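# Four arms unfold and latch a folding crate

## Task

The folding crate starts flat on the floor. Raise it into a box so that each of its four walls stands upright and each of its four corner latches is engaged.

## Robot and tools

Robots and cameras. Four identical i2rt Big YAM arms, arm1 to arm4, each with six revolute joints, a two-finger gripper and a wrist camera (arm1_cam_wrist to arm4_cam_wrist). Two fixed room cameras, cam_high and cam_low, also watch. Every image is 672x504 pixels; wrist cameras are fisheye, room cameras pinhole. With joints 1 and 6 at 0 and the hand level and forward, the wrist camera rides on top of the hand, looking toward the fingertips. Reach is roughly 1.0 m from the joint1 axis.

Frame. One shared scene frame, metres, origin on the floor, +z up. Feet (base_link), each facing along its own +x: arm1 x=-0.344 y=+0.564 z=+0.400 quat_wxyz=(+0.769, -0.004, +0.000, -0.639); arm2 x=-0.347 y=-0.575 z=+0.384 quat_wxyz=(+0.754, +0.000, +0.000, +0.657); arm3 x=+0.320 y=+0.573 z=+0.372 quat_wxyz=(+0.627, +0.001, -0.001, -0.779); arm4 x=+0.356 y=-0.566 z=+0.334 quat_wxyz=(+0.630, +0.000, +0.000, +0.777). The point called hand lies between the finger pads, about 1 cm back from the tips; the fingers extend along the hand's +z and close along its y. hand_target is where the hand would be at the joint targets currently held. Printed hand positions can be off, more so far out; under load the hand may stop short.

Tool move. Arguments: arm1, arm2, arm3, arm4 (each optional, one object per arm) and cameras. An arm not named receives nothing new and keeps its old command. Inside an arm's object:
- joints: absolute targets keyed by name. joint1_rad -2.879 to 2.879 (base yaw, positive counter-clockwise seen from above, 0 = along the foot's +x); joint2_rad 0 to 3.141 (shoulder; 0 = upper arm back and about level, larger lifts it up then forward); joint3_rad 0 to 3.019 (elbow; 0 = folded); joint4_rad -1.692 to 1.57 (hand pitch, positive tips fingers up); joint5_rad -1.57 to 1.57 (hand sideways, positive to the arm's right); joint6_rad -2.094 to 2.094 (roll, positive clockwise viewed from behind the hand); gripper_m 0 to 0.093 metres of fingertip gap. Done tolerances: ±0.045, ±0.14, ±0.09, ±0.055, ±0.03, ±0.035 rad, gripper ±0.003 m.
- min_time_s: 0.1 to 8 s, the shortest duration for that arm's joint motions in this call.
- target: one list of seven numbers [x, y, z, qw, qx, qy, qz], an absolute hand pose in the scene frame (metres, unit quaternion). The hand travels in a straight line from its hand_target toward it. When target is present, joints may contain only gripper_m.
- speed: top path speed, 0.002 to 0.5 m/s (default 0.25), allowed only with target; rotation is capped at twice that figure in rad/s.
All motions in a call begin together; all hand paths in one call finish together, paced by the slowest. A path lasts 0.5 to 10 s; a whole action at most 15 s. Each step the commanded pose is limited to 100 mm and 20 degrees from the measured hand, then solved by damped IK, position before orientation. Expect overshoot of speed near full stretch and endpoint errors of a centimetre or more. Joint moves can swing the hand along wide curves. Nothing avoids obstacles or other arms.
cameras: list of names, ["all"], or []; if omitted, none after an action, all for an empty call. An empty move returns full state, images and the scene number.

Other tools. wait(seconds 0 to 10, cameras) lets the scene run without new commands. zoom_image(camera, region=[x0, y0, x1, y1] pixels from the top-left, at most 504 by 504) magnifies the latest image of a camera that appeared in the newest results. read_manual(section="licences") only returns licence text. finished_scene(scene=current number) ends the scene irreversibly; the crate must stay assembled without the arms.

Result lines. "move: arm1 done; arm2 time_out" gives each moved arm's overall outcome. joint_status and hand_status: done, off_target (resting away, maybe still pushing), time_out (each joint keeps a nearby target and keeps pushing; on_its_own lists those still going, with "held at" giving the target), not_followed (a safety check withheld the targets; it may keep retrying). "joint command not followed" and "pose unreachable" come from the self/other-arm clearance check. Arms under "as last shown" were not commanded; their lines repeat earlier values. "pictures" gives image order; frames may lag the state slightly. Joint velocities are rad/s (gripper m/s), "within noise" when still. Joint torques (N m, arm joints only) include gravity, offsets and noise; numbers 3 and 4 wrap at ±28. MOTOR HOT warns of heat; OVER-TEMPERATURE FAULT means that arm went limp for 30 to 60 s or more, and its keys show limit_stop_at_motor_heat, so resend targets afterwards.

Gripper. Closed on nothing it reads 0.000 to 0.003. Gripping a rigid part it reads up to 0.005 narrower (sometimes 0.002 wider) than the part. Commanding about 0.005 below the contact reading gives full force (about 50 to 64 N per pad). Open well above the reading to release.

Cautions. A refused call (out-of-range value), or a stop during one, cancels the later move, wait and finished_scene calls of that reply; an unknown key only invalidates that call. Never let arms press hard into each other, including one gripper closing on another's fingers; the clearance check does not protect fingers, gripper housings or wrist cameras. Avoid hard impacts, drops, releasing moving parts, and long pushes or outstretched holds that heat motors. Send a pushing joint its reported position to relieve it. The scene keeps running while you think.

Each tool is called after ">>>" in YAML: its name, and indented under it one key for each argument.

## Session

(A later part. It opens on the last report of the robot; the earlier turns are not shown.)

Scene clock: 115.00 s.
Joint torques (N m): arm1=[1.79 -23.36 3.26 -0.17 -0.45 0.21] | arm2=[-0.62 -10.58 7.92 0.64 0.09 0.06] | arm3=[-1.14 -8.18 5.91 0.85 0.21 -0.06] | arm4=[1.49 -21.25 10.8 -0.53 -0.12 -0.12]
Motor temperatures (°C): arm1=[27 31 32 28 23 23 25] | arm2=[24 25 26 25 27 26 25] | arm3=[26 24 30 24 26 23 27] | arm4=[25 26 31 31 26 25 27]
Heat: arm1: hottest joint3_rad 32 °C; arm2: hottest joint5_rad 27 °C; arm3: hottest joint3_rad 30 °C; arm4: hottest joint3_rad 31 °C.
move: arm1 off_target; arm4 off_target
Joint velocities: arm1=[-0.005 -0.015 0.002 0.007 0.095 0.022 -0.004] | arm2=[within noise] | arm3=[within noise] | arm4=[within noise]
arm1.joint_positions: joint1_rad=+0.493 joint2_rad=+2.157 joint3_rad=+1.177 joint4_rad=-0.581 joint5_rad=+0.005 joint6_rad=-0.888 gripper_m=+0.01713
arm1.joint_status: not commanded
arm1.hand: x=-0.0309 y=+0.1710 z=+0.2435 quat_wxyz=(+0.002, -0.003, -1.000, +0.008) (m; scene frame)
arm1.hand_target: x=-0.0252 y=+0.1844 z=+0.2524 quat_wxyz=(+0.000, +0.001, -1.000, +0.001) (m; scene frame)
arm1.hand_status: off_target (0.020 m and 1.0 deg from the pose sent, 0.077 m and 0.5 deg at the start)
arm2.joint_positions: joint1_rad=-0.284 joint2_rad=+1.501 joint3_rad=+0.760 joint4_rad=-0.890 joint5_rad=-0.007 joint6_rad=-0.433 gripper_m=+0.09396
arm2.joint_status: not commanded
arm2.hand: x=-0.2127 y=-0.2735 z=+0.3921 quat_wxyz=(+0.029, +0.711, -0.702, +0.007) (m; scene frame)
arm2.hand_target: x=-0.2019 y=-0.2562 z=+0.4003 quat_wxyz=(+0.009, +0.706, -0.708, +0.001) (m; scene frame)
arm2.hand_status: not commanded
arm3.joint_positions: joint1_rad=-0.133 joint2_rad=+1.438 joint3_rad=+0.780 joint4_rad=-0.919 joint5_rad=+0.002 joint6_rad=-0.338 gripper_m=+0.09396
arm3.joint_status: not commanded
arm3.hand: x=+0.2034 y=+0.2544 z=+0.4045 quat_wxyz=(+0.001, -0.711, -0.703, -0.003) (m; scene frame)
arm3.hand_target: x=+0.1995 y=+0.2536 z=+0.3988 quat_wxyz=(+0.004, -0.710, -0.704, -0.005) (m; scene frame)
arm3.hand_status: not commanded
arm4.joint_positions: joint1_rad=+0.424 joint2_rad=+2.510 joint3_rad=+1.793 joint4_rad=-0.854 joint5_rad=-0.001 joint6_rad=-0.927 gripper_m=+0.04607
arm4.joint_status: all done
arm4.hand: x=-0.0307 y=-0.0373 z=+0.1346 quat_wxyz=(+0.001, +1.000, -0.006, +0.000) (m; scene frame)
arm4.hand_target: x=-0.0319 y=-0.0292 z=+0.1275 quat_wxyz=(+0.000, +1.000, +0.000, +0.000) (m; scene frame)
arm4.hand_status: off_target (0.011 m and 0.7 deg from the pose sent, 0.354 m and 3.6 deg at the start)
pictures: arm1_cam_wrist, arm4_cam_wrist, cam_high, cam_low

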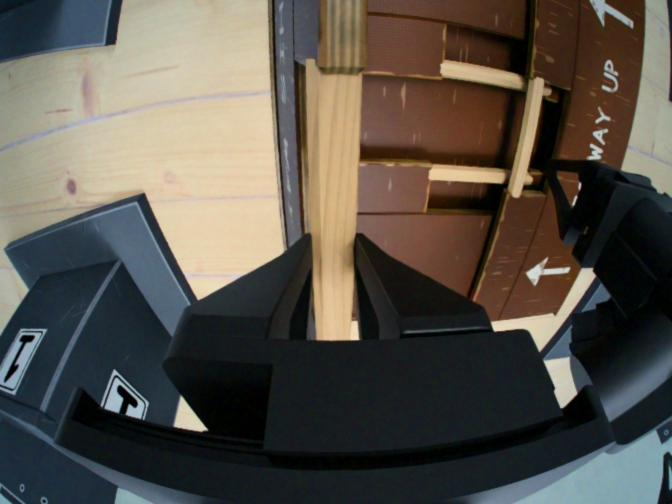

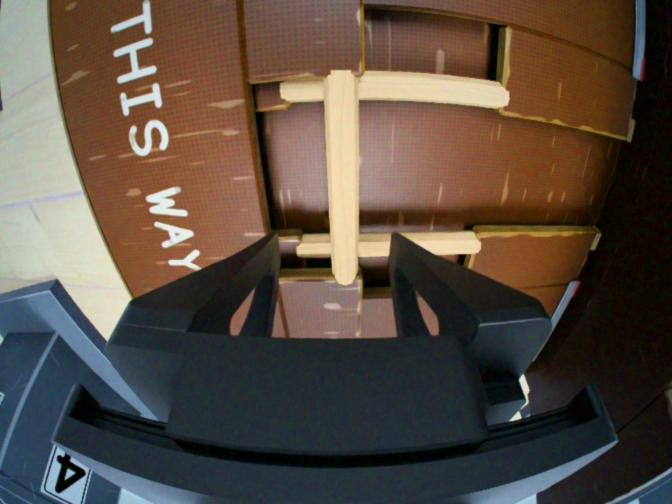

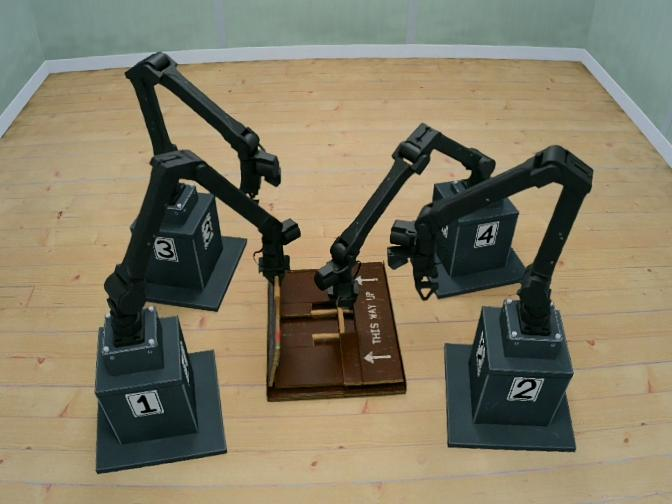

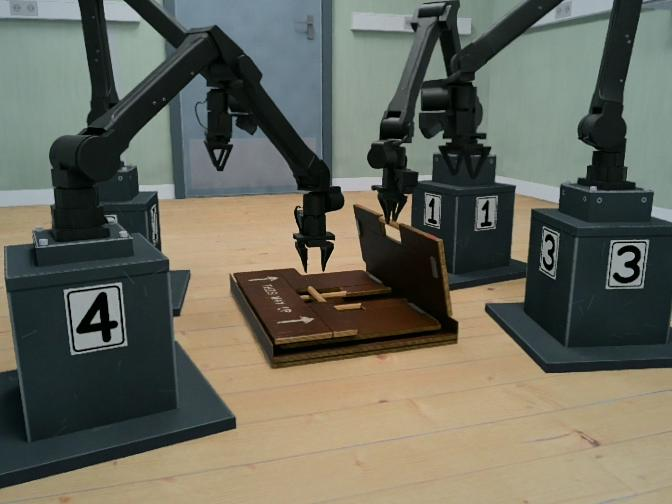

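>>> move:
  arm1: {"target": [-0.022, 0.225, 0.256, 0, 0, 1, 0], "speed": 0.1}
  arm4: {"target": [-0.023, -0.021, 0.042, 0, 1, 0, 0], "speed": 0.2}
  cameras: ["arm1_cam_wrist", "arm4_cam_wrist", "cam_low", "cam_high"]

Scene clock: 129.00 s.
Joint torques (N m): arm1=[2.43 -21.36 3.08 0.08 -0.78 0.25] | arm2=[-0.62 -10.58 7.91 0.64 0.09 0.06] | arm3=[-1.14 -7.94 5.93 0.81 0.23 -0.03] | arm4=[1.32 -22.77 9.88 -0.08 -0.18 -0.11]
Motor temperatures (°C): arm1=[27 32 31 28 23 23 25] | arm2=[24 25 26 25 27 26 25] | arm3=[26 24 30 24 26 23 27] | arm4=[25 28 31 30 26 25 26]
Heat: arm1: hottest joint2_rad 32 °C; arm2: hottest joint5_rad 27 °C; arm3: hottest joint3_rad 30 °C; arm4: hottest joint3_rad 31 °C.
move: arm1 off_target; arm4 off_target
Joint velocities: arm1=[-0.005 0.005 0.007 -0.017 -0.022 0.007 -0.004] | arm2=[within noise] | arm3=[within noise] | arm4=[within noise]
arm1.joint_positions: joint1_rad=+0.542 joint2_rad=+2.102 joint3_rad=+1.085 joint4_rad=-0.548 joint5_rad=+0.013 joint6_rad=-0.833 gripper_m=+0.01712
arm1.joint_status: not commanded
arm1.hand: x=-0.0318 y=+0.2072 z=+0.2499 quat_wxyz=(+0.006, -0.006, -1.000, +0.009) (m; scene frame)
arm1.hand_target: x=-0.0229 y=+0.2238 z=+0.2558 quat_wxyz=(+0.000, +0.000, -1.000, +0.000) (m; scene frame)
arm1.hand_status: off_target (0.021 m and 1.4 deg from the pose sent, 0.056 m and 1.0 deg at the start)
arm2, arm3: as last shown
arm4.joint_positions: joint1_rad=+0.405 joint2_rad=+2.688 joint3_rad=+1.883 joint4_rad=-0.779 joint5_rad=+0.000 joint6_rad=-0.944 gripper_m=+0.04607
arm4.joint_status: not commanded
arm4.hand: x=-0.0197 y=-0.0315 z=+0.0465 quat_wxyz=(+0.005, +1.000, -0.007, +0.004) (m; scene frame)
arm4.hand_target: x=-0.0224 y=-0.0219 z=+0.0421 quat_wxyz=(+0.000, +1.000, +0.000, +0.000) (m; scene frame)
arm4.hand_status: off_target (0.012 m and 1.1 deg from the pose sent, 0.094 m and 0.7 deg at the start)
pictures: arm1_cam_wrist, arm4_cam_wrist, cam_high, cam_low

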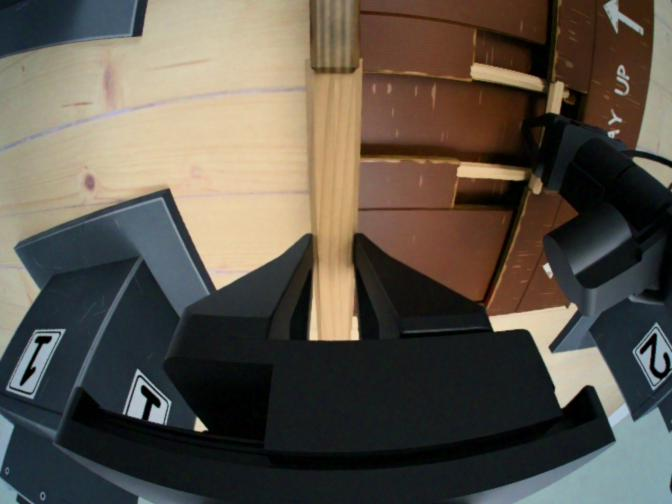

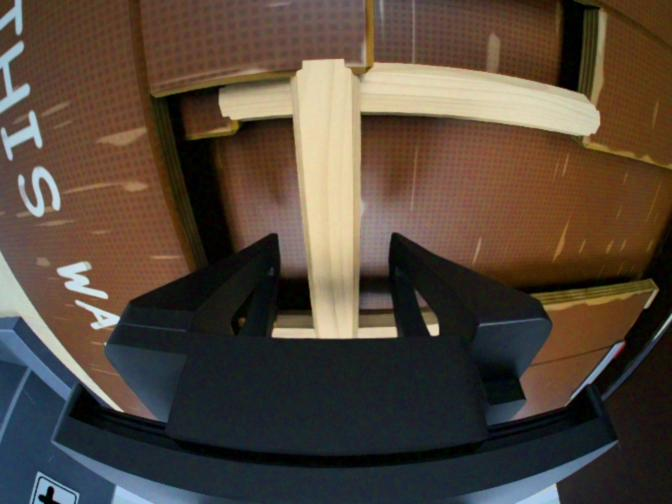

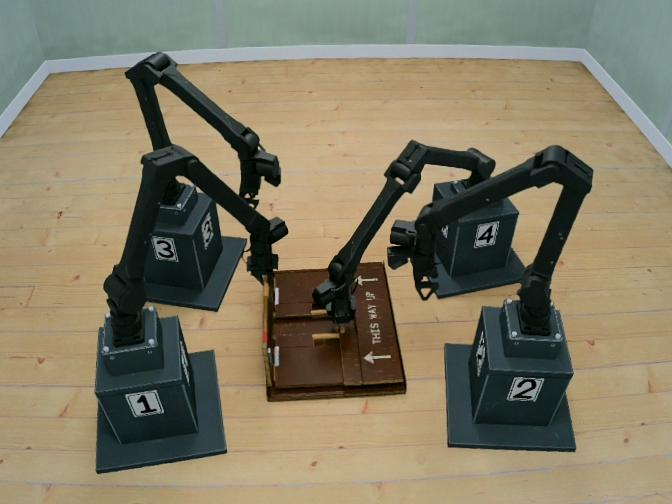

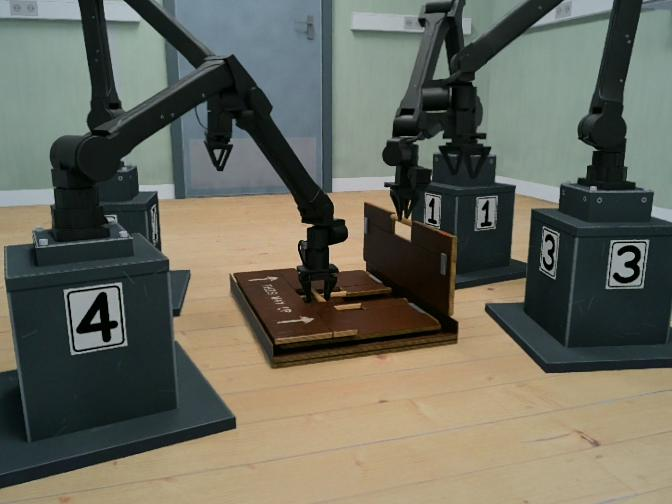

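>>> zoom_image:
  camera: "cam_high"
  region: [240, 230, 420, 410]

>>> zoom_image:
  camera: "cam_low"
  region: [220, 180, 480, 380]

>>> move:
  arm4: {"joints": {"gripper_m": 0.018}}
  cameras: ["arm4_cam_wrist"]

Scaled by 2.800 from the camera's 672x504 image, which has a finer 960x720 frame.

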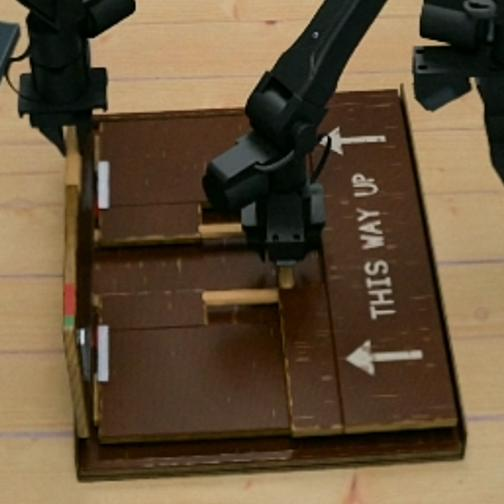

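Scaled by 1.938 from the camera's 672x504 image, which has a finer 960x720 frame.

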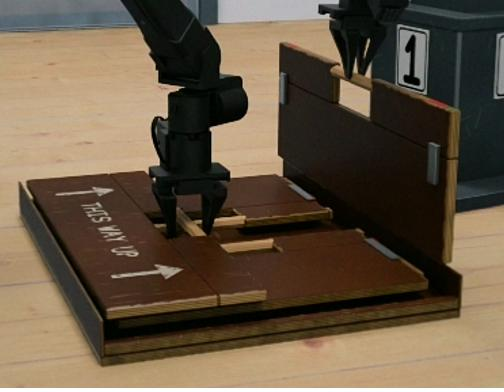

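Scene clock: 130.83 s.
Joint torques (N m): arm1=[2.55 -20.95 3.18 0.08 -0.74 0.23] | arm2=[-0.67 -10.52 7.88 0.65 0.09 0.06] | arm3=[-1.55 -8.64 5.76 0.79 0.19 -0.02] | arm4=[1.38 -22.71 9.94 -0.13 -0.17 0.01]
Motor temperatures (°C): arm1=[27 32 31 28 23 23 25] | arm2=[24 25 26 25 27 26 25] | arm3=[26 24 30 24 26 23 27] | arm4=[25 28 31 30 26 25 26]
Heat: arm1: hottest joint2_rad 32 °C; arm2: hottest joint5_rad 27 °C; arm3: hottest joint3_rad 30 °C; arm4: hottest joint3_rad 31 °C.
move: arm4 done
Joint velocities: within noise
arm1, arm2, arm3: as last shown
arm1.joint_positions: joint1_rad=+0.542 joint2_rad=+2.102 joint3_rad=+1.085 joint4_rad=-0.548 joint5_rad=+0.013 joint6_rad=-0.833 gripper_m=+0.01699
arm4.joint_positions: joint1_rad=+0.405 joint2_rad=+2.688 joint3_rad=+1.883 joint4_rad=-0.779 joint5_rad=+0.000 joint6_rad=-0.964 gripper_m=+0.01824
arm4.joint_status: all done
arm4.hand: x=-0.0197 y=-0.0315 z=+0.0465 quat_wxyz=(+0.005, +1.000, +0.003, +0.004) (m; scene frame)
arm4.hand_target: x=-0.0224 y=-0.0219 z=+0.0421 quat_wxyz=(+0.000, +1.000, +0.004, +0.000) (m; scene frame)
arm4.hand_status: not commanded
pictures: arm4_cam_wrist

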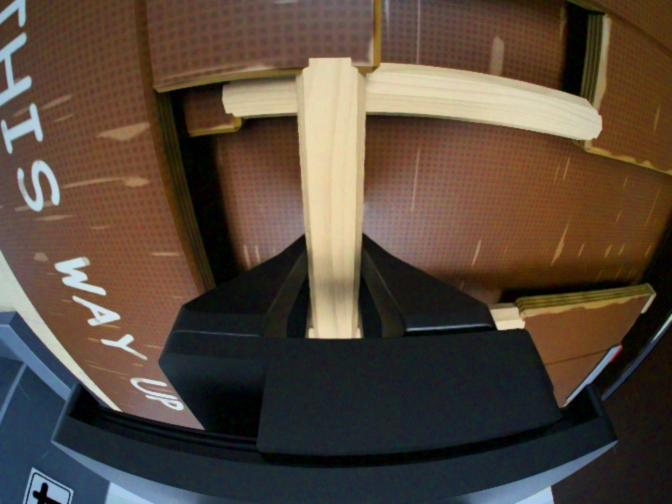

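>>> move:
  arm4: {"target": [-0.022, -0.036, 0.125, 0, 1, 0, 0], "speed": 0.14, "joints": {"gripper_m": 0.017}}
  arm2: {"target": [-0.3, -0.22, 0.4, 0, 0.7071, -0.7071, 0], "speed": 0.14, "joints": {"gripper_m": 0.046}}
  arm3: {"joints": {"gripper_m": 0.046}}
  cameras: []

>>> move:
  arm4: {"target": [-0.022, -0.066, 0.19, 0, 1, 0, 0], "speed": 0.15}
  cameras: []

>>> move:
  arm4: {"target": [-0.022, -0.128, 0.235, 0, 1, 0, 0], "speed": 0.15}
  cameras: ["arm4_cam_wrist", "cam_low", "cam_high"]

Scene clock: 137.57 s.
Joint torques (N m): arm1=[2.55 -21.36 3.04 0.12 -0.74 0.2] | arm2=[0.38 -10.23 8.09 0.7 0.11 0.05] | arm3=[-1.26 -8.35 5.81 0.96 0.19 -0.05] | arm4=[2.26 -27.28 6.61 -1.16 -0.45 0.27]
Motor temperatures (°C): arm1=[27 32 31 28 24 23 25] | arm2=[24 25 26 25 27 26 25] | arm3=[26 24 29 24 26 23 27] | arm4=[25 29 31 30 26 25 27]
Heat: arm1: hottest joint2_rad 32 °C; arm2: hottest joint5_rad 27 °C; arm3: hottest joint3_rad 29 °C; arm4: hottest joint3_rad 31 °C.
move: arm2 off_target; arm3 done; arm4 off_target
Joint velocities: arm1=[-0.005 0.005 0.022 -0.007 0.007 -0.037 0.005] | arm2=[within noise] | arm3=[within noise] | arm4=[within noise]
arm1: as last shown
arm1.joint_positions: joint1_rad=+0.542 joint2_rad=+2.102 joint3_rad=+1.085 joint4_rad=-0.548 joint5_rad=+0.013 joint6_rad=-0.833 gripper_m=+0.01722
arm2.joint_positions: joint1_rad=+0.007 joint2_rad=+1.502 joint3_rad=+0.768 joint4_rad=-0.874 joint5_rad=+0.001 joint6_rad=-0.148 gripper_m=+0.04613
arm2.joint_status: all done
arm2.hand: x=-0.3027 y=-0.2401 z=+0.3934 quat_wxyz=(+0.014, +0.714, -0.700, +0.012) (m; scene frame)
arm2.hand_target: x=-0.3015 y=-0.2196 z=+0.4004 quat_wxyz=(-0.002, +0.713, -0.701, +0.001) (m; scene frame)
arm2.hand_status: off_target (0.021 m and 2.4 deg from the pose sent, 0.103 m and 3.5 deg at the start)
arm3.joint_positions: joint1_rad=-0.133 joint2_rad=+1.438 joint3_rad=+0.780 joint4_rad=-0.919 joint5_rad=+0.002 joint6_rad=-0.340 gripper_m=+0.04612
arm3.joint_status: all done
arm3.hand: x=+0.2034 y=+0.2544 z=+0.4045 quat_wxyz=(+0.001, -0.710, -0.704, -0.003) (m; scene frame)
arm3.hand_target: x=+0.1996 y=+0.2536 z=+0.3988 quat_wxyz=(+0.004, -0.710, -0.704, -0.005) (m; scene frame)
arm3.hand_status: not commanded
arm4.joint_positions: joint1_rad=+0.412 joint2_rad=+2.562 joint3_rad=+1.790 joint4_rad=-0.801 joint5_rad=+0.008 joint6_rad=-0.967 gripper_m=+0.01725
arm4.joint_status: all done
arm4.hand: x=-0.0192 y=-0.0369 z=+0.1008 quat_wxyz=(-0.001, +1.000, +0.008, +0.004) (m; scene frame)
arm4.hand_target: x=-0.0266 y=-0.0364 z=+0.1239 quat_wxyz=(-0.003, +1.000, +0.003, -0.002) (m; scene frame)
arm4.hand_status: off_target (0.024 m and 1.0 deg from the pose sent, 0.079 m and 0.8 deg at the start)
pictures: none
No camera images: "cameras" was empty.

Scene clock: 138.70 s.
Joint torques (N m): arm1=[2.55 -21.07 3.17 0.18 -0.77 0.25] | arm2=[0.44 -10.17 8.1 0.69 0.11 0.07] | arm3=[-0.97 -8.18 5.82 0.81 0.24 -0.03] | arm4=[2.32 -26.87 6.69 -1.63 -0.36 0.34]
Motor temperatures (°C): arm1=[27 32 31 28 24 23 25] | arm2=[24 25 26 25 27 26 25] | arm3=[26 24 29 24 26 23 27] | arm4=[25 29 31 30 26 25 27]
Heat: arm1: hottest joint2_rad 32 °C; arm2: hottest joint5_rad 27 °C; arm3: hottest joint3_rad 29 °C; arm4: hottest joint3_rad 31 °C.
move: arm4 off_target
Joint velocities: arm1=[-0.015 0.005 -0.007 0.007 -0.066 0.051 -0.005] | arm2=[within noise] | arm3=[within noise] | arm4=[within noise]
arm1, arm2, arm3: as last shown
arm1.joint_positions: joint1_rad=+0.542 joint2_rad=+2.102 joint3_rad=+1.085 joint4_rad=-0.548 joint5_rad=+0.013 joint6_rad=-0.833 gripper_m=+0.01708
arm4.joint_positions: joint1_rad=+0.435 joint2_rad=+2.403 joint3_rad=+1.658 joint4_rad=-0.830 joint5_rad=+0.008 joint6_rad=-0.947 gripper_m=+0.01716
arm4.joint_status: not commanded
arm4.hand: x=-0.0183 y=-0.0629 z=+0.1628 quat_wxyz=(-0.001, +1.000, +0.009, +0.004) (m; scene frame)
arm4.hand_target: x=-0.0238 y=-0.0655 z=+0.1895 quat_wxyz=(-0.001, +1.000, +0.002, +0.000) (m; scene frame)
arm4.hand_status: off_target (0.028 m and 1.2 deg from the pose sent, 0.094 m and 1.0 deg at the start)
pictures: none
No camera images: "cameras" was empty.

Scene clock: 139.93 s.
Joint torques (N m): arm1=[2.37 -21.25 3.15 0.1 -0.78 0.23] | arm2=[0.38 -10.23 8.09 0.7 0.11 0.06] | arm3=[-1.55 -8.23 5.76 0.87 0.21 -0.04] | arm4=[2.37 -23.71 6.53 -1.26 -0.44 0.42]
Motor temperatures (°C): arm1=[27 32 31 28 24 23 25] | arm2=[24 25 26 25 27 26 25] | arm3=[26 24 29 24 26 23 27] | arm4=[25 30 31 30 26 25 27]
Heat: arm1: hottest joint2_rad 32 °C; arm2: hottest joint5_rad 27 °C; arm3: hottest joint3_rad 29 °C; arm4: hottest joint3_rad 31 °C.
move: arm4 off_target
Joint velocities: within noise
arm1, arm2, arm3: as last shown
arm1.joint_positions: joint1_rad=+0.542 joint2_rad=+2.102 joint3_rad=+1.085 joint4_rad=-0.548 joint5_rad=+0.013 joint6_rad=-0.833 gripper_m=+0.01723
arm4.joint_positions: joint1_rad=+0.491 joint2_rad=+2.216 joint3_rad=+1.460 joint4_rad=-0.816 joint5_rad=+0.008 joint6_rad=-0.890 gripper_m=+0.01708
arm4.joint_status: not commanded
arm4.hand: x=-0.0168 y=-0.1200 z=+0.2169 quat_wxyz=(-0.002, +1.000, +0.009, +0.003) (m; scene frame)
arm4.hand_target: x=-0.0196 y=-0.1261 z=+0.2340 quat_wxyz=(+0.001, +1.000, -0.002, +0.000) (m; scene frame)
arm4.hand_status: off_target (0.021 m and 1.2 deg from the pose sent, 0.097 m and 1.2 deg at the start)
pictures: arm4_cam_wrist, cam_high, cam_low

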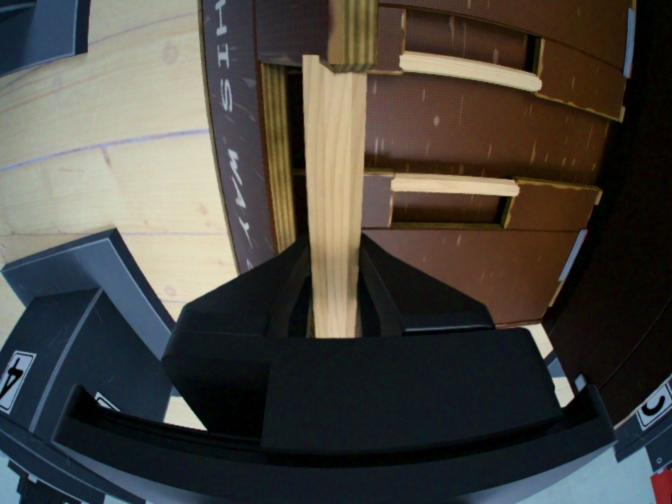

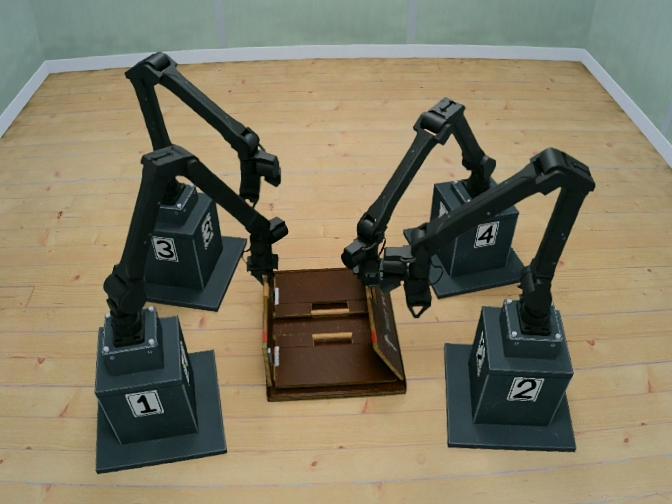

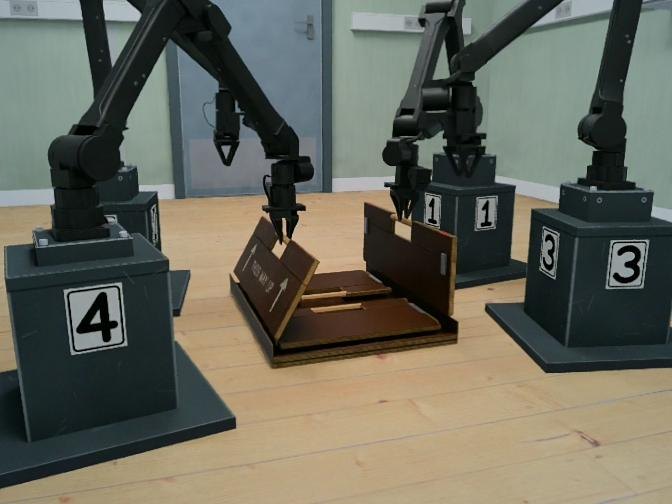

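>>> move:
  arm4: {"target": [-0.022, -0.19, 0.252, 0, 1, 0, 0], "speed": 0.13}
  cameras: []

>>> move:
  arm4: {"target": [-0.022, -0.23, 0.256, 0, 1, 0, 0], "speed": 0.1}
  arm2: {"target": [-0.2, -0.1, 0.36, 0, 0.7071, -0.7071, 0], "speed": 0.3}
  cameras: []

>>> move:
  arm2: {"target": [-0.077, 0.005, 0.137, 0, 0.7071, -0.7071, 0], "speed": 0.3}
  cameras: ["arm2_cam_wrist", "arm4_cam_wrist", "cam_low", "cam_high"]

Scene clock: 147.50 s.
Joint torques (N m): arm1=[2.32 -21.54 3.18 0.03 -0.75 0.22] | arm2=[0.44 -10.17 8.12 0.7 0.11 0.06] | arm3=[-1.14 -8.06 5.85 0.83 0.22 -0.06] | arm4=[3.08 -21.36 5.91 -0.83 -0.64 0.5]
Motor temperatures (°C): arm1=[27 33 31 28 24 23 25] | arm2=[24 26 27 25 27 26 25] | arm3=[26 24 29 24 26 23 27] | arm4=[25 30 31 30 26 25 27]
Heat: arm1: hottest joint2_rad 33 °C; arm2: hottest joint3_rad 27 °C; arm3: hottest joint3_rad 29 °C; arm4: hottest joint3_rad 31 °C.
move: arm4 off_target
Joint velocities: arm1=[0.005 -0.005 0.007 -0.002 0.007 -0.051 -0.004] | arm2=[within noise] | arm3=[within noise] | arm4=[within noise]
arm1, arm2, arm3: as last shown
arm1.joint_positions: joint1_rad=+0.542 joint2_rad=+2.102 joint3_rad=+1.085 joint4_rad=-0.548 joint5_rad=+0.013 joint6_rad=-0.833 gripper_m=+0.01714
arm4.joint_positions: joint1_rad=+0.557 joint2_rad=+2.090 joint3_rad=+1.305 joint4_rad=-0.781 joint5_rad=+0.016 joint6_rad=-0.820 gripper_m=+0.01721
arm4.joint_status: not commanded
arm4.hand: x=-0.0159 y=-0.1744 z=+0.2422 quat_wxyz=(-0.007, +1.000, +0.007, +0.004) (m; scene frame)
arm4.hand_target: x=-0.0205 y=-0.1865 z=+0.2531 quat_wxyz=(-0.002, +1.000, -0.003, +0.000) (m; scene frame)
arm4.hand_status: off_target (0.019 m and 1.2 deg from the pose sent, 0.079 m and 1.2 deg at the start)
pictures: none
No camera images: "cameras" was empty.

Scene clock: 148.97 s.
Joint torques (N m): arm1=[1.9 -21.42 3.28 0.03 -0.74 0.19] | arm2=[0.26 -16.5 8.14 -0.06 -0.14 -0.11] | arm3=[-1.26 -8.47 5.97 0.83 0.22 -0.03] | arm4=[3.78 -19.78 5.63 -0.7 -0.85 0.51]
Motor temperatures (°C): arm1=[27 33 31 28 24 23 25] | arm2=[24 26 27 25 27 26 25] | arm3=[26 24 29 24 26 23 27] | arm4=[25 30 31 30 26 25 27]
Heat: arm1: hottest joint2_rad 33 °C; arm2: hottest joint3_rad 27 °C; arm3: hottest joint3_rad 29 °C; arm4: hottest joint3_rad 31 °C.
move: arm2 off_target; arm4 off_target
Joint velocities: within noise
arm1, arm3: as last shown
arm1.joint_positions: joint1_rad=+0.542 joint2_rad=+2.102 joint3_rad=+1.085 joint4_rad=-0.548 joint5_rad=+0.013 joint6_rad=-0.833 gripper_m=+0.01722
arm2.joint_positions: joint1_rad=-0.161 joint2_rad=+1.880 joint3_rad=+1.150 joint4_rad=-0.863 joint5_rad=-0.001 joint6_rad=-0.279 gripper_m=+0.04613
arm2.joint_status: not commanded
arm2.hand: x=-0.2054 y=-0.1155 z=+0.3524 quat_wxyz=(+0.009, +0.700, -0.714, +0.005) (m; scene frame)
arm2.hand_target: x=-0.2017 y=-0.1008 z=+0.3588 quat_wxyz=(+0.002, +0.704, -0.710, -0.001) (m; scene frame)
arm2.hand_status: off_target (0.018 m and 1.6 deg from the pose sent, 0.177 m and 2.4 deg at the start)
arm4.joint_positions: joint1_rad=+0.609 joint2_rad=+2.029 joint3_rad=+1.211 joint4_rad=-0.749 joint5_rad=+0.022 joint6_rad=-0.766 gripper_m=+0.01726
arm4.joint_status: not commanded
arm4.hand: x=-0.0151 y=-0.2123 z=+0.2482 quat_wxyz=(-0.010, +1.000, +0.006, +0.006) (m; scene frame)
arm4.hand_target: x=-0.0217 y=-0.2292 z=+0.2557 quat_wxyz=(+0.000, +1.000, +0.001, +0.001) (m; scene frame)
arm4.hand_status: off_target (0.021 m and 1.5 deg from the pose sent, 0.058 m and 1.2 deg at the start)
pictures: none
No camera images: "cameras" was empty.

Scene clock: 150.93 s.
Joint torques (N m): arm1=[2.55 -21.48 3.14 0.1 -0.75 0.26] | arm2=[-1.14 -23.82 7.23 -0.13 -0.11 -0.14] | arm3=[-1.32 -8.47 5.83 0.95 0.22 -0.01] | arm4=[3.78 -19.72 5.65 -0.76 -0.82 0.52]
Motor temperatures (°C): arm1=[27 33 31 28 24 23 25] | arm2=[24 26 27 25 27 26 25] | arm3=[26 24 29 24 26 23 27] | arm4=[25 30 31 30 26 25 27]
Heat: arm1: hottest joint2_rad 33 °C; arm2: hottest joint3_rad 27 °C; arm3: hottest joint3_rad 29 °C; arm4: hottest joint3_rad 31 °C.
move: arm2 off_target
Joint velocities: arm1=[0.005 -0.015 0.007 -0.007 0.037 -0.051 -0.005] | arm2=[within noise] | arm3=[within noise] | arm4=[-0.005 -0.005 -0.002 -0.002 0.037 -0.095 0.019]
arm1, arm3, arm4: as last shown
arm1.joint_positions: joint1_rad=+0.542 joint2_rad=+2.102 joint3_rad=+1.085 joint4_rad=-0.548 joint5_rad=+0.013 joint6_rad=-0.833 gripper_m=+0.01699
arm2.joint_positions: joint1_rad=-0.298 joint2_rad=+2.567 joint3_rad=+1.719 joint4_rad=-0.745 joint5_rad=-0.001 joint6_rad=-0.424 gripper_m=+0.04613
arm2.joint_status: not commanded
arm2.hand: x=-0.0838 y=-0.0092 z=+0.1294 quat_wxyz=(+0.010, +0.704, -0.710, +0.004) (m; scene frame)
arm2.hand_target: x=-0.0763 y=+0.0031 z=+0.1363 quat_wxyz=(+0.000, +0.706, -0.709, -0.001) (m; scene frame)
arm2.hand_status: off_target (0.018 m and 1.3 deg from the pose sent, 0.278 m and 1.6 deg at the start)
arm4.joint_positions: joint1_rad=+0.609 joint2_rad=+2.029 joint3_rad=+1.211 joint4_rad=-0.749 joint5_rad=+0.022 joint6_rad=-0.766 gripper_m=+0.01725
pictures: arm2_cam_wrist, arm4_cam_wrist, cam_high, cam_low

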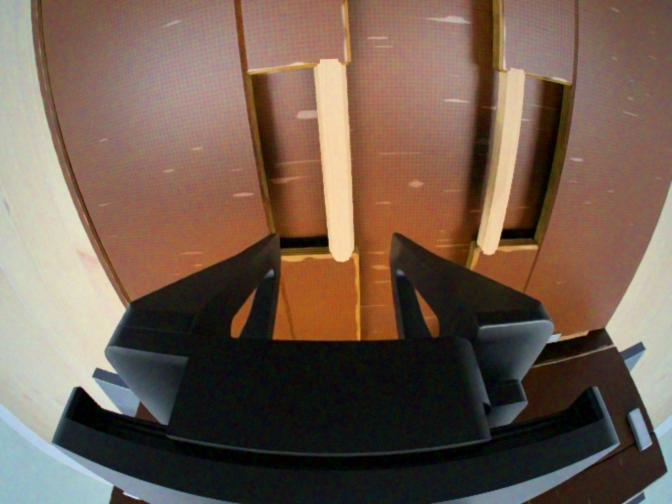

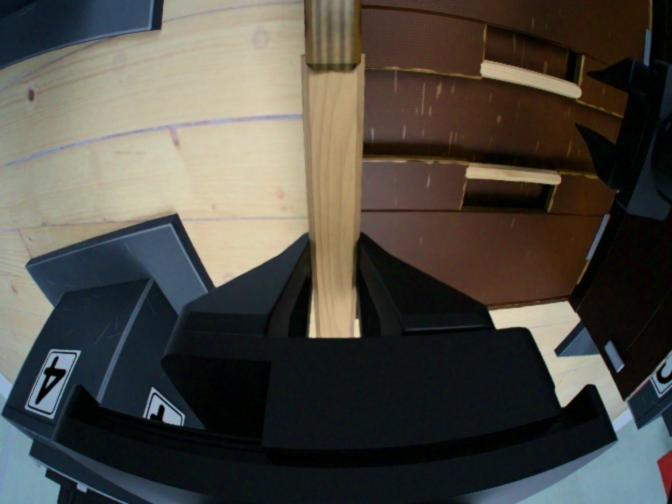

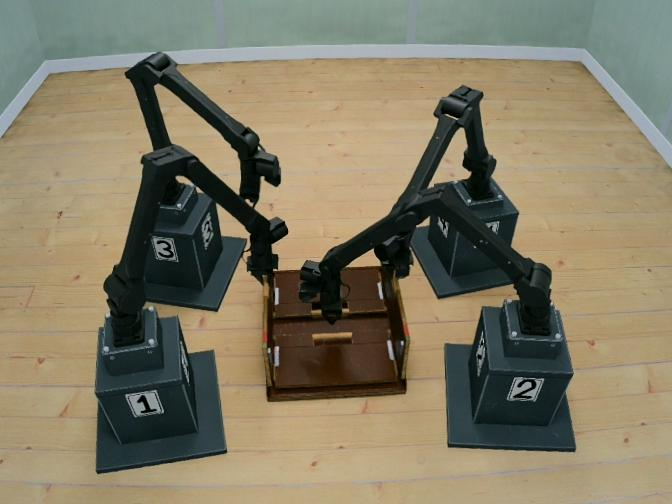

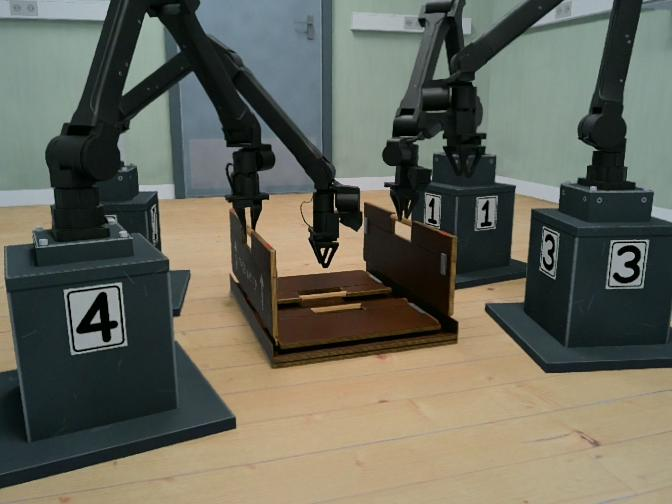

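>>> move:
  arm2: {"target": [-0.0755, -0.003, 0.042, 0, 0.7071, -0.7071, 0], "speed": 0.15}
  cameras: ["arm2_cam_wrist", "cam_low"]

>>> zoom_image:
  camera: "cam_low"
  region: [220, 180, 480, 380]

Scene clock: 156.30 s.
Joint torques (N m): arm1=[2.14 -21.07 3.32 0.18 -0.77 0.24] | arm2=[-0.79 -24.88 6.56 0.64 -0.01 -0.13] | arm3=[-1.38 -8.23 5.82 0.77 0.2 -0.03] | arm4=[3.78 -19.84 5.64 -0.72 -0.84 0.51]
Motor temperatures (°C): arm1=[27 33 31 28 24 23 25] | arm2=[24 27 27 25 27 26 25] | arm3=[26 24 29 24 26 23 27] | arm4=[25 30 30 30 27 25 27]
Heat: arm1: hottest joint2_rad 33 °C; arm2: hottest joint2_rad 27 °C; arm3: hottest joint3_rad 29 °C; arm4: hottest joint2_rad 30 °C.
move: arm2 off_target
Joint velocities: arm1=[-0.024 -0.015 -0.007 0.002 -0.037 -0.095 -0.004] | arm2=[within noise] | arm3=[within noise] | arm4=[within noise]
arm1.joint_positions: joint1_rad=+0.542 joint2_rad=+2.102 joint3_rad=+1.085 joint4_rad=-0.548 joint5_rad=+0.013 joint6_rad=-0.833 gripper_m=+0.01717
arm1.joint_status: not commanded
arm1.hand: x=-0.0318 y=+0.2072 z=+0.2499 quat_wxyz=(+0.006, -0.006, -1.000, +0.009) (m; scene frame)
arm1.hand_target: x=-0.0229 y=+0.2238 z=+0.2558 quat_wxyz=(+0.000, +0.000, -1.000, +0.000) (m; scene frame)
arm1.hand_status: not commanded
arm2.joint_positions: joint1_rad=-0.295 joint2_rad=+2.762 joint3_rad=+1.815 joint4_rad=-0.668 joint5_rad=-0.001 joint6_rad=-0.433 gripper_m=+0.04613
arm2.joint_status: not commanded
arm2.hand: x=-0.0907 y=-0.0198 z=+0.0347 quat_wxyz=(+0.020, +0.708, -0.706, +0.007) (m; scene frame)
arm2.hand_target: x=-0.0778 y=-0.0035 z=+0.0426 quat_wxyz=(+0.000, +0.708, -0.706, +0.000) (m; scene frame)
arm2.hand_status: off_target (0.024 m and 2.5 deg from the pose sent, 0.088 m and 1.3 deg at the start)
arm3, arm4: as last shown
arm4.joint_positions: joint1_rad=+0.609 joint2_rad=+2.029 joint3_rad=+1.211 joint4_rad=-0.749 joint5_rad=+0.022 joint6_rad=-0.766 gripper_m=+0.01702
pictures: arm2_cam_wrist, cam_low

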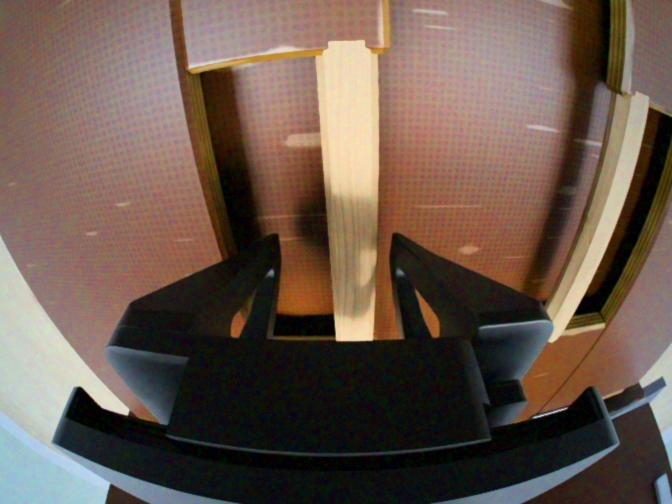

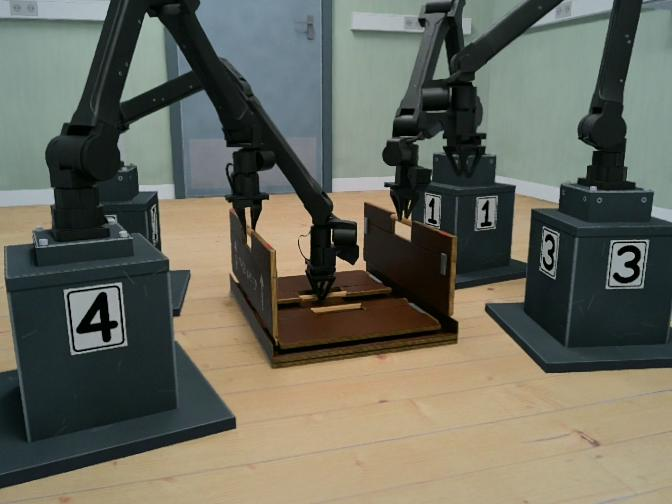

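Scaled by 1.938 from the camera's 672x504 image, which has a finer 960x720 frame.

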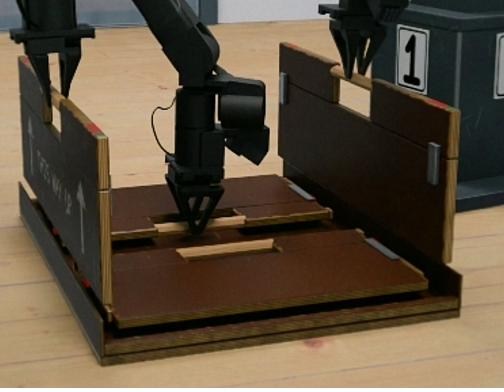

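>>> move:
  arm2: {"target": [-0.070, -0.003, 0.044, 0, 0.7071, -0.7071, 0], "speed": 0.1, "joints": {"gripper_m": 0.03}}
  cameras: []

>>> move:
  arm2: {"joints": {"gripper_m": 0.018}}
  cameras: ["arm2_cam_wrist"]

Scene clock: 159.30 s.
Joint torques (N m): arm1=[1.96 -21.36 3.18 0.08 -0.74 0.23] | arm2=[-0.44 -24.64 6.68 0.29 -0.06 -0.12] | arm3=[-1.14 -8.18 5.75 1.1 0.21 -0.04] | arm4=[3.78 -19.78 5.64 -0.69 -0.85 0.51]
Motor temperatures (°C): arm1=[27 33 31 28 24 23 25] | arm2=[24 27 27 25 27 26 25] | arm3=[26 24 29 24 26 23 27] | arm4=[25 31 30 30 27 25 27]
Heat: arm1: hottest joint2_rad 33 °C; arm2: hottest joint2_rad 27 °C; arm3: hottest joint3_rad 29 °C; arm4: hottest joint2_rad 31 °C.
move: arm2 off_target
Joint velocities: arm1=[0.005 -0.005 -0.002 0.012 0.066 0.007 -0.006] | arm2=[within noise] | arm3=[within noise] | arm4=[within noise]
arm1, arm3, arm4: as last shown
arm1.joint_positions: joint1_rad=+0.542 joint2_rad=+2.102 joint3_rad=+1.085 joint4_rad=-0.548 joint5_rad=+0.013 joint6_rad=-0.833 gripper_m=+0.01708
arm2.joint_positions: joint1_rad=-0.312 joint2_rad=+2.762 joint3_rad=+1.828 joint4_rad=-0.668 joint5_rad=-0.006 joint6_rad=-0.441 gripper_m=+0.03013
arm2.joint_status: all done
arm2.hand: x=-0.0792 y=-0.0177 z=+0.0373 quat_wxyz=(+0.015, +0.705, -0.709, +0.003) (m; scene frame)
arm2.hand_target: x=-0.0673 y=-0.0041 z=+0.0444 quat_wxyz=(+0.000, +0.705, -0.709, -0.003) (m; scene frame)
arm2.hand_status: off_target (0.019 m and 1.8 deg from the pose sent, 0.028 m and 2.5 deg at the start)
arm4.joint_positions: joint1_rad=+0.609 joint2_rad=+2.029 joint3_rad=+1.211 joint4_rad=-0.749 joint5_rad=+0.022 joint6_rad=-0.766 gripper_m=+0.01706
pictures: none
No camera images: "cameras" was empty.

Scene clock: 159.97 s.
Joint torques (N m): arm1=[2.02 -21.42 3.08 0.12 -0.76 0.24] | arm2=[-0.85 -24.53 6.67 0.34 -0.09 -0.02] | arm3=[-1.32 -8.29 5.87 0.99 0.2 -0.02] | arm4=[3.78 -19.78 5.64 -0.7 -0.85 0.51]
Motor temperatures (°C): arm1=[27 33 31 28 24 23 25] | arm2=[24 27 27 25 27 26 25] | arm3=[26 24 29 24 26 23 27] | arm4=[25 31 30 30 27 25 27]
Heat: arm1: hottest joint2_rad 33 °C; arm2: hottest joint2_rad 27 °C; arm3: hottest joint3_rad 29 °C; arm4: hottest joint2_rad 31 °C.
move: arm2 done
Joint velocities: arm1=[-0.015 0.005 -0.012 -0.002 -0.022 -0.007 0.01] | arm2=[-0.024 0.005 0.002 -0.017 0.081 0.051 -0.005] | arm3=[within noise] | arm4=[within noise]
arm1, arm4: as last shown
arm1.joint_positions: joint1_rad=+0.542 joint2_rad=+2.102 joint3_rad=+1.085 joint4_rad=-0.548 joint5_rad=+0.013 joint6_rad=-0.833 gripper_m=+0.01721
arm2.joint_positions: joint1_rad=-0.302 joint2_rad=+2.762 joint3_rad=+1.828 joint4_rad=-0.668 joint5_rad=-0.001 joint6_rad=-0.455 gripper_m=+0.01827
arm2.joint_status: all done
arm2.hand: x=-0.0836 y=-0.0156 z=+0.0373 quat_wxyz=(+0.014, +0.713, -0.701, +0.005) (m; scene frame)
arm2.hand_target: x=-0.0716 y=-0.0021 z=+0.0442 quat_wxyz=(+0.000, +0.711, -0.703, -0.001) (m; scene frame)
arm2.hand_status: not commanded
arm3.joint_positions: joint1_rad=-0.133 joint2_rad=+1.438 joint3_rad=+0.780 joint4_rad=-0.919 joint5_rad=+0.002 joint6_rad=-0.340 gripper_m=+0.04612
arm3.joint_status: not commanded
arm3.hand: x=+0.2034 y=+0.2544 z=+0.4045 quat_wxyz=(+0.001, -0.710, -0.704, -0.003) (m; scene frame)
arm3.hand_target: x=+0.1996 y=+0.2536 z=+0.3988 quat_wxyz=(+0.004, -0.710, -0.704, -0.005) (m; scene frame)
arm3.hand_status: not commanded
arm4.joint_positions: joint1_rad=+0.609 joint2_rad=+2.029 joint3_rad=+1.211 joint4_rad=-0.749 joint5_rad=+0.022 joint6_rad=-0.766 gripper_m=+0.01702
pictures: arm2_cam_wrist

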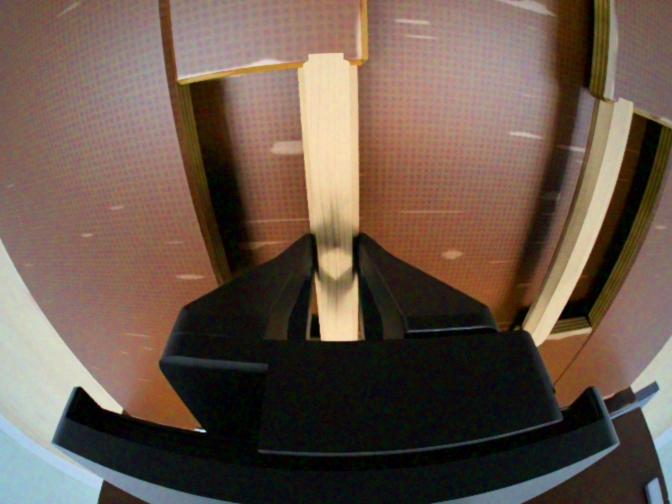

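>>> move:
  arm2: {"target": [-0.088, -0.003, 0.145, 0, 0.7071, -0.7071, 0], "speed": 0.14, "joints": {"gripper_m": 0.0175}}
  cameras: []

>>> move:
  arm2: {"target": [-0.15, -0.003, 0.23, 0, 0.7071, -0.7071, 0], "speed": 0.15}
  cameras: ["arm2_cam_wrist", "cam_low", "cam_high"]

Scene clock: 163.47 s.
Joint torques (N m): arm1=[1.96 -21.25 2.97 0.2 -0.71 0.25] | arm2=[-0.21 -29.16 4.55 -0.53 -0.13 0.25] | arm3=[-1.2 -7.88 5.85 0.83 0.21 -0.04] | arm4=[3.78 -19.84 5.63 -0.7 -0.85 0.51]
Motor temperatures (°C): arm1=[27 33 30 28 24 23 25] | arm2=[24 28 27 25 27 26 25] | arm3=[26 24 29 24 26 23 27] | arm4=[25 31 30 30 27 25 27]
Heat: arm1: hottest joint2_rad 33 °C; arm2: hottest joint2_rad 28 °C; arm3: hottest joint3_rad 29 °C; arm4: hottest joint2_rad 31 °C.
move: arm2 off_target
Joint velocities: arm1=[-0.015 0.005 -0.002 -0.012 0.051 -0.007 0.019] | arm2=[within noise] | arm3=[within noise] | arm4=[within noise]
arm1, arm3, arm4: as last shown
arm1.joint_positions: joint1_rad=+0.542 joint2_rad=+2.102 joint3_rad=+1.085 joint4_rad=-0.548 joint5_rad=+0.013 joint6_rad=-0.833 gripper_m=+0.01711
arm2.joint_positions: joint1_rad=-0.286 joint2_rad=+2.598 joint3_rad=+1.703 joint4_rad=-0.706 joint5_rad=+0.004 joint6_rad=-0.449 gripper_m=+0.01764
arm2.joint_status: all done
arm2.hand: x=-0.0945 y=-0.0164 z=+0.1072 quat_wxyz=(+0.013, +0.717, -0.697, +0.007) (m; scene frame)
arm2.hand_target: x=-0.0873 y=-0.0010 z=+0.1429 quat_wxyz=(-0.004, +0.708, -0.707, +0.000) (m; scene frame)
arm2.hand_status: off_target (0.041 m and 2.3 deg from the pose sent, 0.108 m and 2.0 deg at the start)
arm4.joint_positions: joint1_rad=+0.609 joint2_rad=+2.029 joint3_rad=+1.211 joint4_rad=-0.749 joint5_rad=+0.022 joint6_rad=-0.766 gripper_m=+0.01706
pictures: none
No camera images: "cameras" was empty.

Scene clock: 165.07 s.
Joint torques (N m): arm1=[2.08 -21.19 3.12 -0.01 -0.71 0.24] | arm2=[0.03 -24.82 5.44 -0.03 -0.09 0.06] | arm3=[-1.32 -8 5.89 0.88 0.19 -0.05] | arm4=[3.84 -19.84 5.63 -0.7 -0.85 0.51]
Motor temperatures (°C): arm1=[27 33 30 28 24 23 25] | arm2=[24 28 27 25 27 26 25] | arm3=[26 24 29 24 26 23 27] | arm4=[25 31 30 30 27 25 27]
Heat: arm1: hottest joint2_rad 33 °C; arm2: hottest joint2_rad 28 °C; arm3: hottest joint3_rad 29 °C; arm4: hottest joint2_rad 31 °C.
move: arm2 off_target
Joint velocities: arm1=[-0.024 -0.015 -0.012 -0.002 0.037 -0.066 0.007] | arm2=[within noise] | arm3=[within noise] | arm4=[within noise]
arm1, arm3, arm4: as last shown
arm1.joint_positions: joint1_rad=+0.542 joint2_rad=+2.102 joint3_rad=+1.085 joint4_rad=-0.548 joint5_rad=+0.013 joint6_rad=-0.833 gripper_m=+0.01721
arm2.joint_positions: joint1_rad=-0.198 joint2_rad=+2.351 joint3_rad=+1.555 joint4_rad=-0.801 joint5_rad=+0.002 joint6_rad=-0.338 gripper_m=+0.01764
arm2.joint_status: not commanded
arm2.hand: x=-0.1498 y=-0.0114 z=+0.2156 quat_wxyz=(+0.011, +0.708, -0.706, +0.007) (m; scene frame)
arm2.hand_target: x=-0.1478 y=-0.0055 z=+0.2297 quat_wxyz=(+0.004, +0.705, -0.709, +0.003) (m; scene frame)
arm2.hand_status: off_target (0.017 m and 1.5 deg from the pose sent, 0.135 m and 2.3 deg at the start)
arm4.joint_positions: joint1_rad=+0.609 joint2_rad=+2.029 joint3_rad=+1.211 joint4_rad=-0.749 joint5_rad=+0.022 joint6_rad=-0.766 gripper_m=+0.01704
pictures: arm2_cam_wrist, cam_high, cam_low

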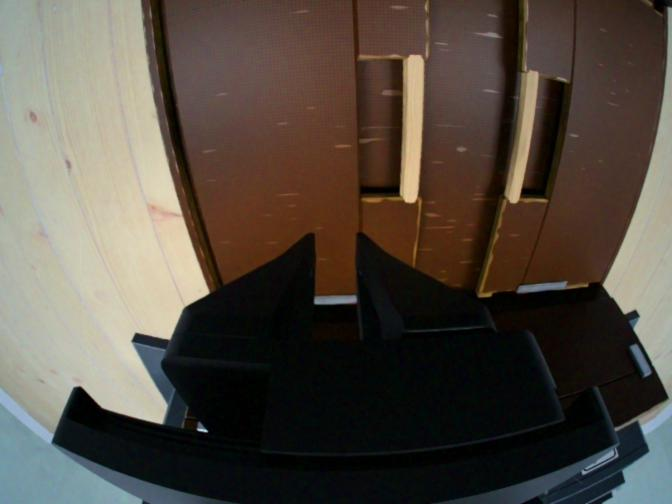

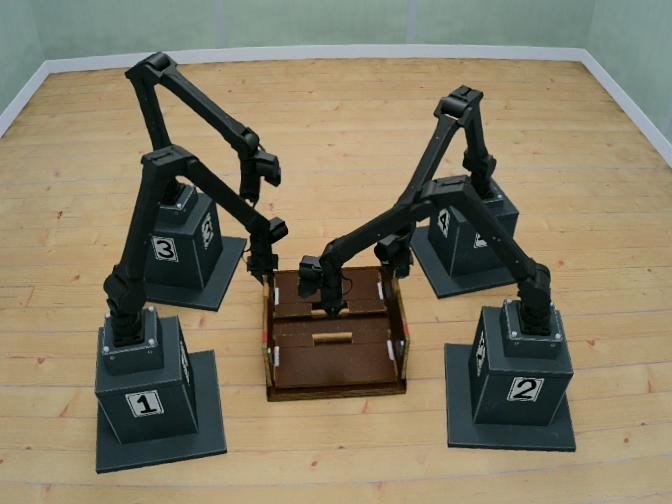

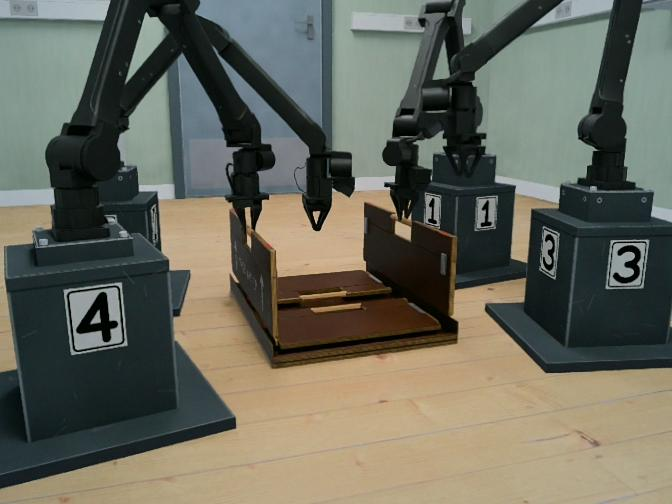

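>>> move:
  arm2: {"target": [-0.0705, -0.003, 0.12, 0, 0.7071, -0.7071, 0], "speed": 0.2, "joints": {"gripper_m": 0.046}}
  cameras: []

>>> move:
  arm2: {"target": [-0.0705, -0.003, 0.042, 0, 0.7071, -0.7071, 0], "speed": 0.15}
  cameras: ["arm2_cam_wrist"]

Scene clock: 170.57 s.
Joint torques (N m): arm1=[2.73 -21.19 3.21 0.25 -0.72 0.26] | arm2=[1.26 -24.23 7.02 0.42 -0.15 -0.12] | arm3=[-1.14 -8.23 5.74 0.79 0.19 -0.03] | arm4=[3.78 -19.78 5.63 -0.7 -0.85 0.51]
Motor temperatures (°C): arm1=[27 33 30 27 24 23 25] | arm2=[24 28 27 25 27 26 25] | arm3=[26 24 29 24 26 23 27] | arm4=[25 31 30 30 27 25 27]
Heat: arm1: hottest joint2_rad 33 °C; arm2: hottest joint2_rad 28 °C; arm3: hottest joint3_rad 29 °C; arm4: hottest joint2_rad 31 °C.
move: arm2 off_target
Joint velocities: within noise
arm1, arm3, arm4: as last shown
arm1.joint_positions: joint1_rad=+0.542 joint2_rad=+2.102 joint3_rad=+1.085 joint4_rad=-0.548 joint5_rad=+0.013 joint6_rad=-0.833 gripper_m=+0.01723
arm2.joint_positions: joint1_rad=-0.315 joint2_rad=+2.593 joint3_rad=+1.717 joint4_rad=-0.731 joint5_rad=+0.001 joint6_rad=-0.430 gripper_m=+0.04587
arm2.joint_status: all done
arm2.hand: x=-0.0774 y=-0.0208 z=+0.1133 quat_wxyz=(+0.016, +0.700, -0.714, +0.007) (m; scene frame)
arm2.hand_target: x=-0.0735 y=-0.0030 z=+0.1200 quat_wxyz=(+0.001, +0.705, -0.709, -0.001) (m; scene frame)
arm2.hand_status: off_target (0.020 m and 2.3 deg from the pose sent, 0.125 m and 1.5 deg at the start)
arm4.joint_positions: joint1_rad=+0.609 joint2_rad=+2.029 joint3_rad=+1.211 joint4_rad=-0.749 joint5_rad=+0.022 joint6_rad=-0.766 gripper_m=+0.01709
pictures: none
No camera images: "cameras" was empty.

Scene clock: 172.03 s.
Joint torques (N m): arm1=[2.32 -21.36 3.14 0.2 -0.73 0.23] | arm2=[0.03 -25 6.54 0.59 -0.07 -0.13] | arm3=[-1.14 -8.18 5.87 0.83 0.22 -0.05] | arm4=[3.84 -19.84 5.64 -0.7 -0.85 0.51]
Motor temperatures (°C): arm1=[27 33 30 27 24 23 25] | arm2=[24 28 27 25 27 26 25] | arm3=[26 24 29 24 26 23 27] | arm4=[25 31 30 30 27 25 27]
Heat: arm1: hottest joint2_rad 33 °C; arm2: hottest joint2_rad 28 °C; arm3: hottest joint3_rad 29 °C; arm4: hottest joint2_rad 31 °C.
move: arm2 off_target
Joint velocities: arm1=[-0.005 -0.005 -0.002 -0.017 -0.037 0.037 0.005] | arm2=[within noise] | arm3=[within noise] | arm4=[within noise]
arm1, arm3: as last shown
arm1.joint_positions: joint1_rad=+0.542 joint2_rad=+2.102 joint3_rad=+1.085 joint4_rad=-0.548 joint5_rad=+0.013 joint6_rad=-0.833 gripper_m=+0.01722
arm2.joint_positions: joint1_rad=-0.315 joint2_rad=+2.768 joint3_rad=+1.828 joint4_rad=-0.673 joint5_rad=+0.001 joint6_rad=-0.440 gripper_m=+0.04587
arm2.joint_status: not commanded
arm2.hand: x=-0.0783 y=-0.0226 z=+0.0337 quat_wxyz=(+0.019, +0.703, -0.711, +0.007) (m; scene frame)
arm2.hand_target: x=-0.0703 y=-0.0031 z=+0.0431 quat_wxyz=(-0.001, +0.707, -0.707, +0.000) (m; scene frame)
arm2.hand_status: off_target (0.023 m and 2.5 deg from the pose sent, 0.074 m and 2.3 deg at the start)
arm4.joint_positions: joint1_rad=+0.609 joint2_rad=+2.029 joint3_rad=+1.211 joint4_rad=-0.749 joint5_rad=+0.022 joint6_rad=-0.766 gripper_m=+0.01722
arm4.joint_status: not commanded
arm4.hand: x=-0.0151 y=-0.2123 z=+0.2482 quat_wxyz=(-0.010, +1.000, +0.006, +0.006) (m; scene frame)
arm4.hand_target: x=-0.0217 y=-0.2292 z=+0.2557 quat_wxyz=(+0.000, +1.000, +0.001, +0.001) (m; scene frame)
arm4.hand_status: not commanded
pictures: arm2_cam_wrist

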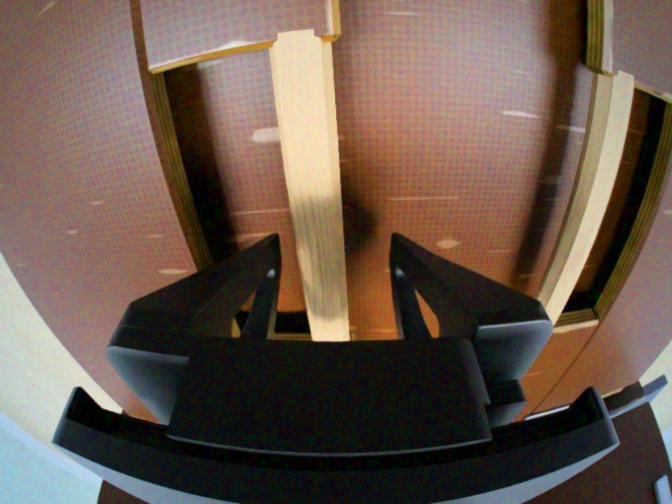

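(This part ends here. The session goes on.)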